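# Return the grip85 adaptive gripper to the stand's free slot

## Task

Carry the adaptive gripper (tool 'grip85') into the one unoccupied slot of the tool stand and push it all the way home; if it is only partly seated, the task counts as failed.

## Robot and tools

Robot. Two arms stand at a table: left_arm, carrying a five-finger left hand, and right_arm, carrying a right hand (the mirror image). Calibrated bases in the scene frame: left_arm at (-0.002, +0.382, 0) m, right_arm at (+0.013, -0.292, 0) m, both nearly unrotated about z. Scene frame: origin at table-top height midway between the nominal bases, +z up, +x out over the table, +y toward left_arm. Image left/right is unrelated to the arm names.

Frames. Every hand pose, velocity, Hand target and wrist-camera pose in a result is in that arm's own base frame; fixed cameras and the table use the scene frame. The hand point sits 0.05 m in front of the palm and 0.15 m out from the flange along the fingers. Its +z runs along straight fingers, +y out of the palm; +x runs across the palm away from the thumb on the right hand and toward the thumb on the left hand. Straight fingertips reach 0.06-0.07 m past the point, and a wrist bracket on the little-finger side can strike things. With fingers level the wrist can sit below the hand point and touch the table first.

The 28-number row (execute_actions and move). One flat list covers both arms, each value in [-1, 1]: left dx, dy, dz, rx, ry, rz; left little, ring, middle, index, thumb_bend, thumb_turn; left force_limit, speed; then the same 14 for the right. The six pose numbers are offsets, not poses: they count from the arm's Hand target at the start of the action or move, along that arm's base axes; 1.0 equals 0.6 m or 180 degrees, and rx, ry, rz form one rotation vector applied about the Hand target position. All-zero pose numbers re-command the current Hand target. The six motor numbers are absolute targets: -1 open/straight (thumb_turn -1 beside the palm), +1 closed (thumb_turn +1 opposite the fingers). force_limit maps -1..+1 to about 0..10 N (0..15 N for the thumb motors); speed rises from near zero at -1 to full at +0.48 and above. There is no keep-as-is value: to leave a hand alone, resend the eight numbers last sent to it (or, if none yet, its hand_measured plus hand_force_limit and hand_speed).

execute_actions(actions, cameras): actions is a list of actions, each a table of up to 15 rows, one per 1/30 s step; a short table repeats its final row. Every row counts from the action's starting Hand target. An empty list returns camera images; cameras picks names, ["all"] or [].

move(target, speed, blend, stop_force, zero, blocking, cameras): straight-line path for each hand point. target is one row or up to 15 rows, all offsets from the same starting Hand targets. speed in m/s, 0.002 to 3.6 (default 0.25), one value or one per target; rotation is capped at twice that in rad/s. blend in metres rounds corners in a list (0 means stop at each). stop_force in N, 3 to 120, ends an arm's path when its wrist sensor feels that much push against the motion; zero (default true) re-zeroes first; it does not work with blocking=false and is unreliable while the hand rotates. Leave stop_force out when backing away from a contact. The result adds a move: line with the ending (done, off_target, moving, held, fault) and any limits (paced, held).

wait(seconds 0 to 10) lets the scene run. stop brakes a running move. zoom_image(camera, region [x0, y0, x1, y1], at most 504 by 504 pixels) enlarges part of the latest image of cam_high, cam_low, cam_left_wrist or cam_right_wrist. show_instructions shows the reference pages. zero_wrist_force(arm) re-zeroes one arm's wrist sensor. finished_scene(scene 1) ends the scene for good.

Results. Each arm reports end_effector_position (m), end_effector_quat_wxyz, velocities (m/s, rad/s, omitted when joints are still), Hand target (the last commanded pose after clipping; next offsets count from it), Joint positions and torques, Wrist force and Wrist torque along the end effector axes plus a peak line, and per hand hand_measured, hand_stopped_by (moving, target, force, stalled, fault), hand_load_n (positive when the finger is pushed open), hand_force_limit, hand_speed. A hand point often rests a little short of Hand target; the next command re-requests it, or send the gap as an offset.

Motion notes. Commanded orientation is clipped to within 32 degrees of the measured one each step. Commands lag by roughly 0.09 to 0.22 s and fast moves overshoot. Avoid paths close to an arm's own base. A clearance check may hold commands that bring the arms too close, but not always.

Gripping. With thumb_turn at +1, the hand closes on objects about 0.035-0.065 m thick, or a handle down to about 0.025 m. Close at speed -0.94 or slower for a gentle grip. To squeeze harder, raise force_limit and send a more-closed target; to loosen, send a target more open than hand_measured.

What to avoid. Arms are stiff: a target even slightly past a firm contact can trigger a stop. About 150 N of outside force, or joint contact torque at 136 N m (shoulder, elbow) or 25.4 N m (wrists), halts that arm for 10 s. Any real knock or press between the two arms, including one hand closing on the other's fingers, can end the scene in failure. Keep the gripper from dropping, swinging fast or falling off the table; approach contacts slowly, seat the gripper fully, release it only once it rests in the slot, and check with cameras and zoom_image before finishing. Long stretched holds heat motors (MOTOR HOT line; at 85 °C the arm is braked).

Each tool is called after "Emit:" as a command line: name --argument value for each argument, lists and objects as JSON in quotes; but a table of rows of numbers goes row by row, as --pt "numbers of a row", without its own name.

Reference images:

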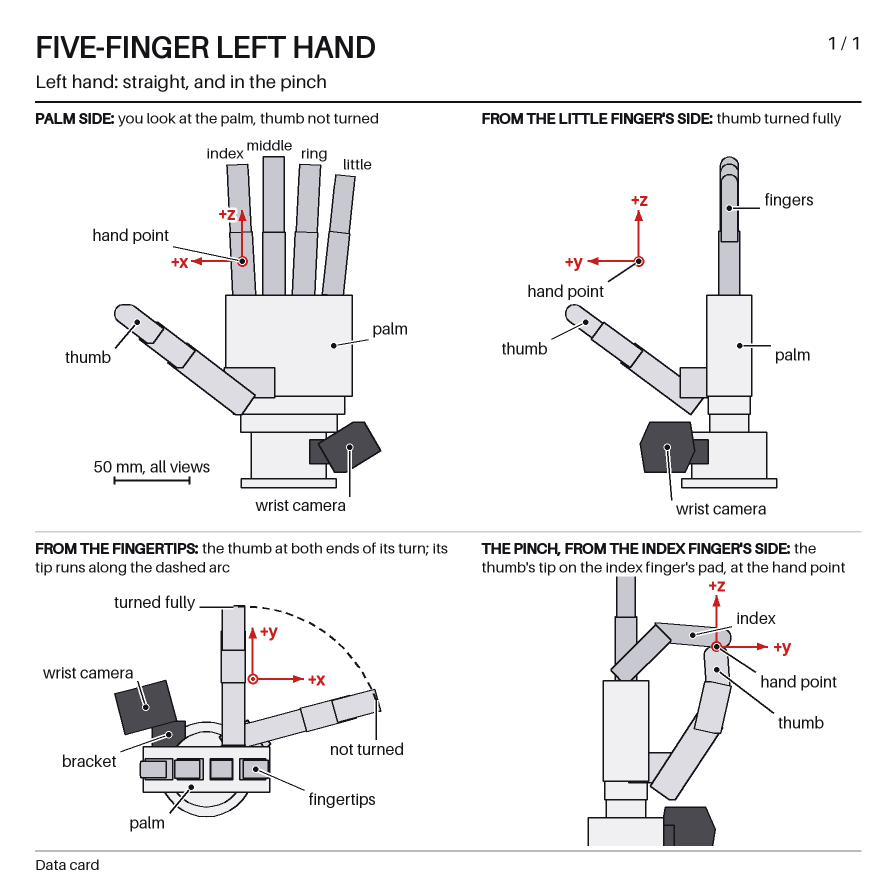

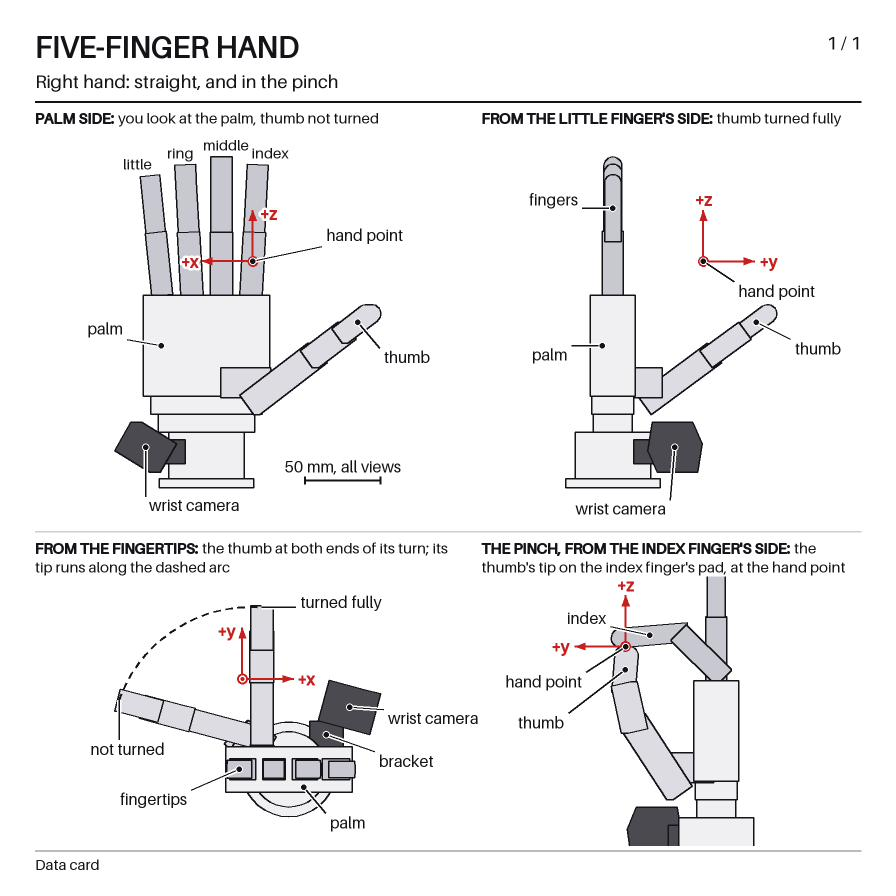

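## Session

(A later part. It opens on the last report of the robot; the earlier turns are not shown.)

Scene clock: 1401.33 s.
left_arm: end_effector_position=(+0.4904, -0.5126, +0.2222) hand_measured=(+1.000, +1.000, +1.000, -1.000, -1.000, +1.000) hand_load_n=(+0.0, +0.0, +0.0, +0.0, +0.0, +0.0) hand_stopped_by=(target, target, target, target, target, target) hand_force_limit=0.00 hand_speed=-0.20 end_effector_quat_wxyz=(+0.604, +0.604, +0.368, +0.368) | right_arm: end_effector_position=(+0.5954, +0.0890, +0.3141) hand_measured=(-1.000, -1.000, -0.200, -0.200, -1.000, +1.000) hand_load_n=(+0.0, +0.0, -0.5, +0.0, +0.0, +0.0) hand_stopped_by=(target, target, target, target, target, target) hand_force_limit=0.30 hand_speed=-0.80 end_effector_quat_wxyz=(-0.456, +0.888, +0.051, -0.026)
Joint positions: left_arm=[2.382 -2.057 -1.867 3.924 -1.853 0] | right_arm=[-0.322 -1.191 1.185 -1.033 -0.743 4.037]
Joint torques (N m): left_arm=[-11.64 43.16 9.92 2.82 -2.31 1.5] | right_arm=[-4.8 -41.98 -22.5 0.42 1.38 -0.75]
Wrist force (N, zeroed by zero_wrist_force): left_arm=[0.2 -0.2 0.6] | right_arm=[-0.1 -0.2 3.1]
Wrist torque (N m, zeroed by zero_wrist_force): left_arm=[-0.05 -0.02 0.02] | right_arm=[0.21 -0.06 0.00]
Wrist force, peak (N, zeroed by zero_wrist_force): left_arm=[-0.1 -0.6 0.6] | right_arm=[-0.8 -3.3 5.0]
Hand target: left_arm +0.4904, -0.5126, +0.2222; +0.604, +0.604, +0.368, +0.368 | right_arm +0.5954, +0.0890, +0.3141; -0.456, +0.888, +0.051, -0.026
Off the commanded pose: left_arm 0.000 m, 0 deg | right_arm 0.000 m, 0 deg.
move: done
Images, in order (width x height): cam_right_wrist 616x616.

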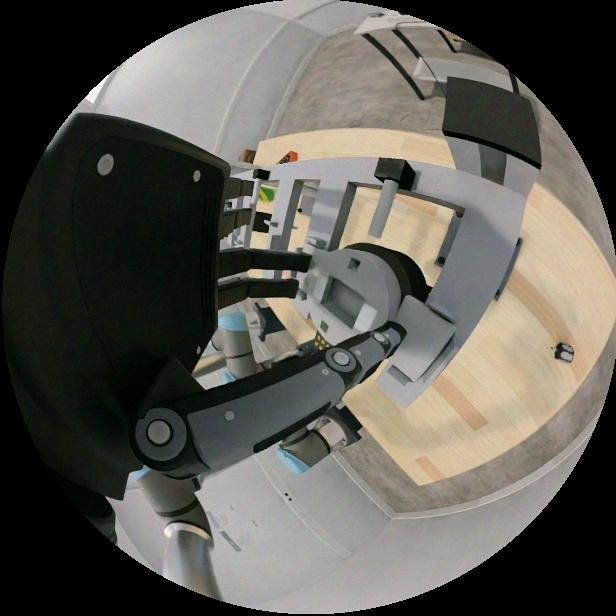

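Emit:
move --target '[0,0,0,0,0,0, 1,1,1,-1,-1,1,0,-0.2, 0,0,0.025,0,0,0, -1,-1,-0.2,-0.2,-1,1,0.3,-0.8]' --speed 0.015 --stop_force 6 --cameras '["cam_right_wrist"]'

Emit:
zoom_image --camera "cam_right_wrist" --region '[200, 180, 500, 420]'

Scene clock: 1409.00 s.
left_arm: end_effector_position=(+0.4904, -0.5126, +0.2222) hand_measured=(+1.000, +1.000, +1.000, -1.000, -1.000, +1.000) hand_load_n=(+0.0, +0.0, +0.0, +0.0, +0.0, +0.0) hand_stopped_by=(target, target, target, target, target, target) hand_force_limit=0.00 hand_speed=-0.20 end_effector_quat_wxyz=(+0.604, +0.604, +0.368, +0.368) | right_arm: end_effector_position=(+0.5954, +0.0890, +0.3291) hand_measured=(-1.000, -1.000, -0.200, -0.200, -1.000, +1.000) hand_load_n=(+0.0, +0.0, +0.0, +0.0, +0.0, +0.0) hand_stopped_by=(target, target, target, target, target, target) hand_force_limit=0.30 hand_speed=-0.80 end_effector_quat_wxyz=(-0.456, +0.888, +0.051, -0.026)
Joint positions: left_arm=[2.382 -2.057 -1.867 3.924 -1.853 0] | right_arm=[-0.322 -1.19 1.146 -0.994 -0.743 4.037]
Joint torques (N m): left_arm=[-10.87 42.25 11.12 2.86 -2.41 1.5] | right_arm=[-7.41 -28.71 -27.7 0.78 2.42 -1.3]
Wrist force (N, zeroed by zero_wrist_force): left_arm=[0.0 -0.2 0.4] | right_arm=[0.1 -2.1 3.8]
Wrist torque (N m, zeroed by zero_wrist_force): left_arm=[-0.05 0.00 0.01] | right_arm=[0.10 -0.09 -0.01]
Wrist force, peak (N, zeroed by zero_wrist_force): left_arm=[-0.2 -0.4 0.7] | right_arm=[-0.1 -2.2 4.3]
Hand target: left_arm +0.4904, -0.5126, +0.2222; +0.604, +0.604, +0.368, +0.368 | right_arm +0.5954, +0.0890, +0.3291; -0.456, +0.888, +0.051, -0.026
Off the commanded pose: left_arm 0.000 m, 0 deg | right_arm 0.000 m, 0 deg.
move: done
Images, in order (width x height): cam_right_wrist 616x616.

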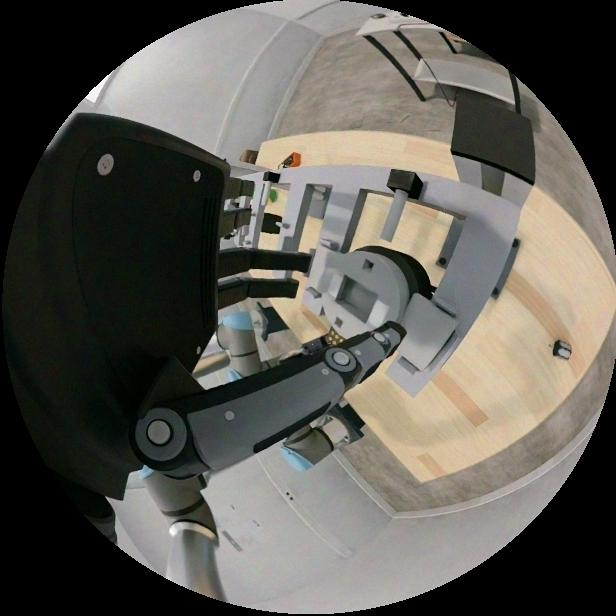

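Scaled by 1.680 from the camera's 616x616 image, which has a finer 880x880 frame.

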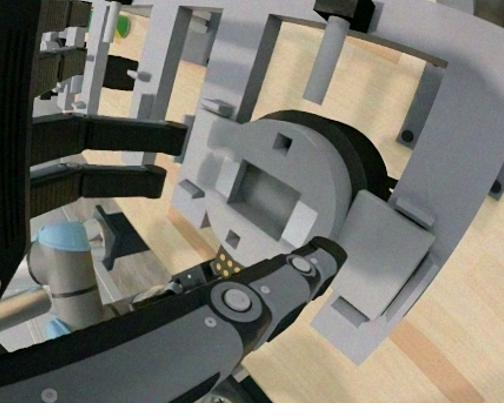

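Emit:
move --target '[0,0,0,0,0,0, 1,1,1,-1,-1,1,0,-0.2, 0,0,0.1,0,0,0, -1,-1,-0.6,-0.6,-1,1,0.3,-0.5]' --speed 0.08 --cameras '["cam_right_wrist", "cam_high", "cam_low"]'

Emit:
zoom_image --camera "cam_right_wrist" --region '[250, 180, 490, 420]'

Emit:
zoom_image --camera "cam_high" --region '[110, 120, 330, 290]'

Emit:
zoom_image --camera "cam_low" --region '[160, 190, 330, 300]'

Scene clock: 1413.37 s.
left_arm: end_effector_position=(+0.4904, -0.5126, +0.2222) hand_measured=(+1.000, +1.000, +1.000, -1.000, -1.000, +1.000) hand_load_n=(+0.0, -0.5, +0.0, +0.0, +0.0, +0.0) hand_stopped_by=(target, target, target, target, target, target) hand_force_limit=0.00 hand_speed=-0.20 end_effector_quat_wxyz=(+0.604, +0.604, +0.368, +0.368) | right_arm: end_effector_position=(+0.5954, +0.0889, +0.3891) hand_measured=(-1.000, -1.000, -0.600, -0.600, -1.000, +1.000) hand_load_n=(+0.0, +0.0, +0.0, +0.0, +0.0, +0.0) hand_stopped_by=(target, target, target, target, target, target) hand_force_limit=0.30 hand_speed=-0.50 end_effector_quat_wxyz=(-0.456, +0.888, +0.051, -0.026)
Joint positions: left_arm=[2.382 -2.057 -1.867 3.924 -1.853 0] | right_arm=[-0.322 -1.17 0.963 -0.831 -0.743 4.038]
Joint torques (N m): left_arm=[-10.38 42.94 10.9 2.71 -2.14 1.52] | right_arm=[0.87 -29.07 -26.31 0.56 -0.37 -1.33]
Wrist force (N, zeroed by zero_wrist_force): left_arm=[0.0 -0.1 0.5] | right_arm=[-0.1 -1.9 3.6]
Wrist torque (N m, zeroed by zero_wrist_force): left_arm=[-0.05 0.00 0.01] | right_arm=[0.17 -0.05 0.10]
Wrist force, peak (N, zeroed by zero_wrist_force): left_arm=[0.0 -0.3 0.8] | right_arm=[0.1 -1.8 4.4]
Hand target: left_arm +0.4904, -0.5126, +0.2222; +0.604, +0.604, +0.368, +0.368 | right_arm +0.5954, +0.0890, +0.3891; -0.456, +0.888, +0.051, -0.026
Off the commanded pose: left_arm 0.000 m, 0 deg | right_arm 0.000 m, 0 deg.
move: done
Images, in order (width x height): cam_high 672x504, cam_low 672x504, cam_right_wrist 616x616.

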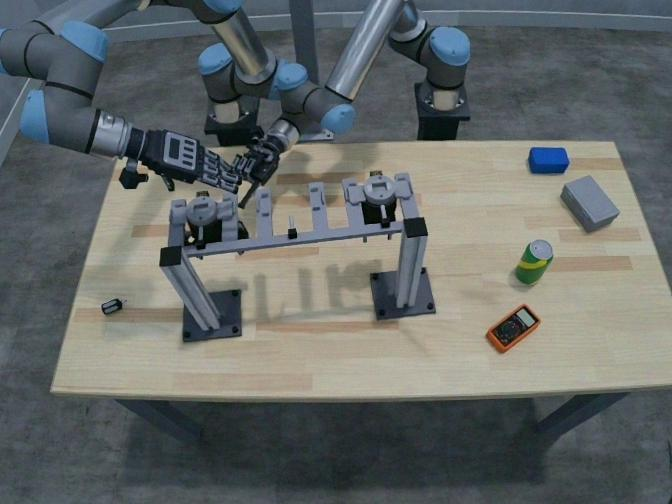

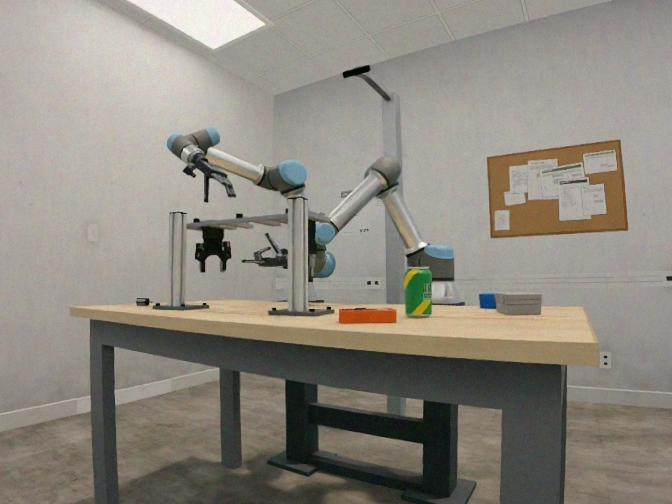

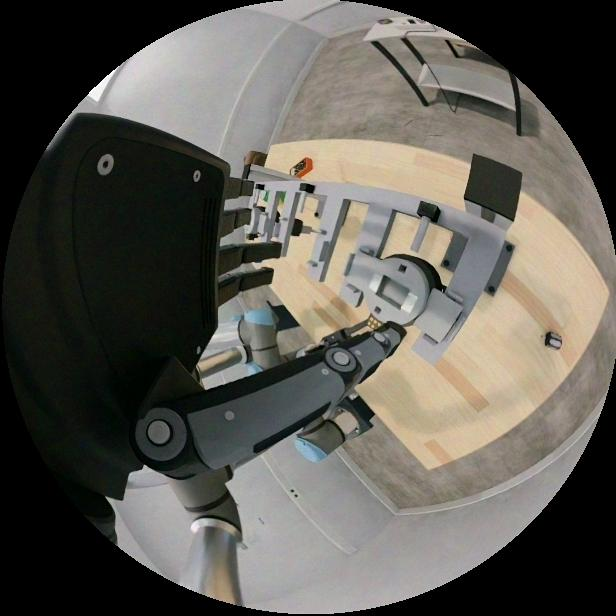

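Scaled by 2.100 from the camera's 616x616 image, which has a finer 880x880 frame.

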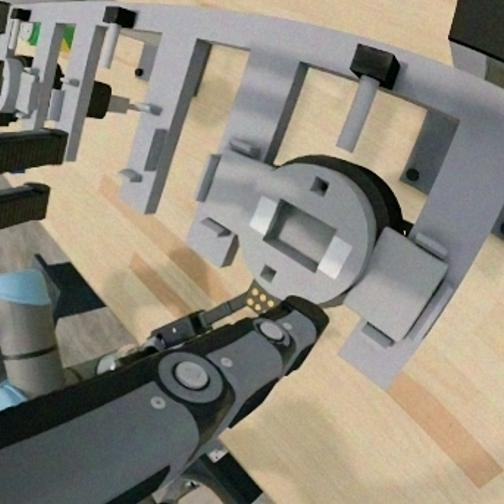

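Scaled by 2.291 from the camera's 672x504 image, which has a finer 960x720 frame.

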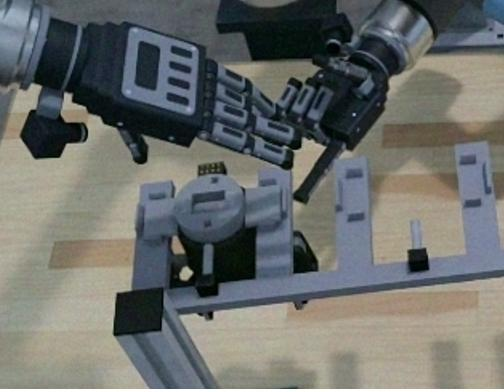

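Scaled by 2.965 from the camera's 672x504 image, which has a finer 960x720 frame.

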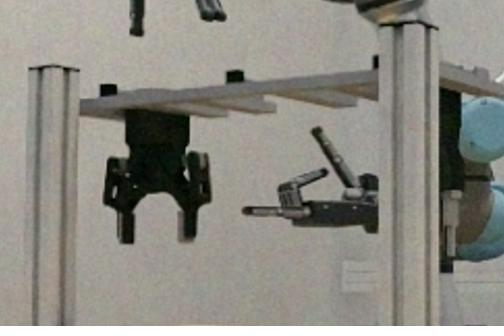

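Emit:
zoom_image --camera "cam_right_wrist" --region '[325, 230, 405, 310]'

Emit:
zoom_image --camera "cam_right_wrist" --region '[400, 280, 480, 360]'

Emit:
zoom_image --camera "cam_high" --region '[155, 175, 275, 265]'

Emit:
zoom_image --camera "cam_high" --region '[325, 155, 445, 245]'

Scaled by 6.300 from the camera's 616x616 image, which has a finer 880x880 frame.

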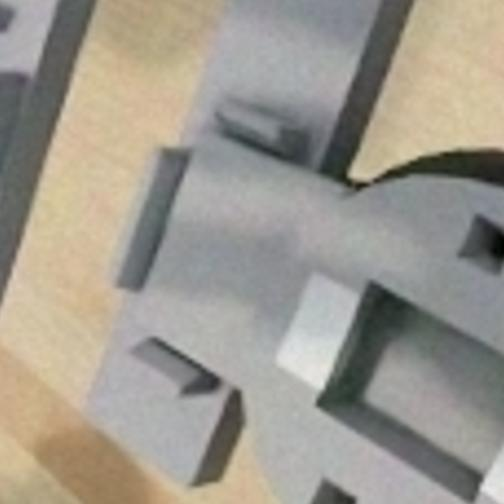

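Scaled by 6.300 from the camera's 616x616 image, which has a finer 880x880 frame.

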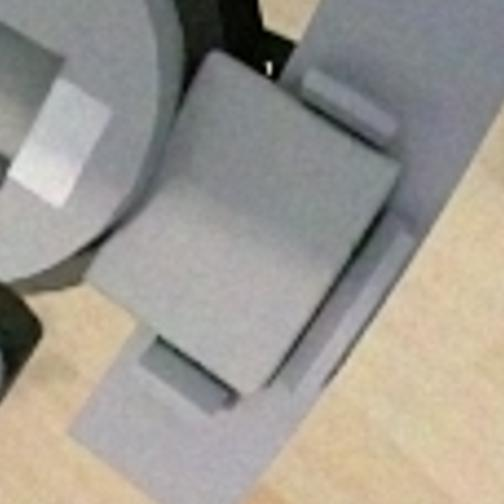

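Scaled by 4.200 from the camera's 672x504 image, which has a finer 960x720 frame.

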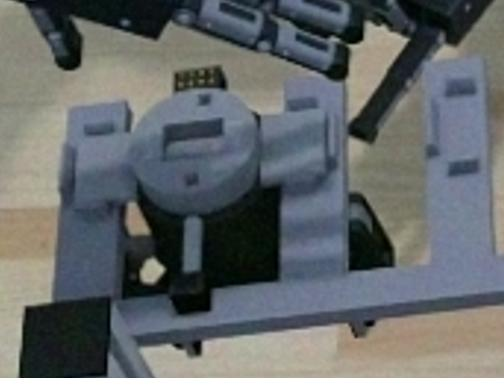

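Scaled by 4.200 from the camera's 672x504 image, which has a finer 960x720 frame.

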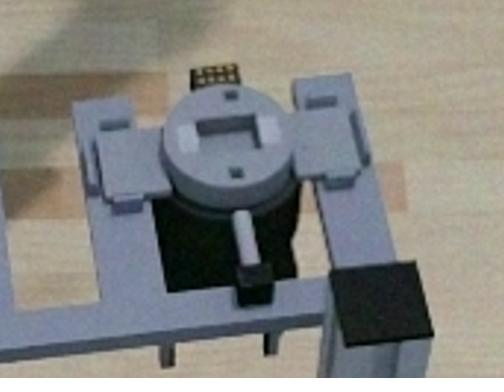

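Emit:
finished_scene

The scene is finished: the task was done.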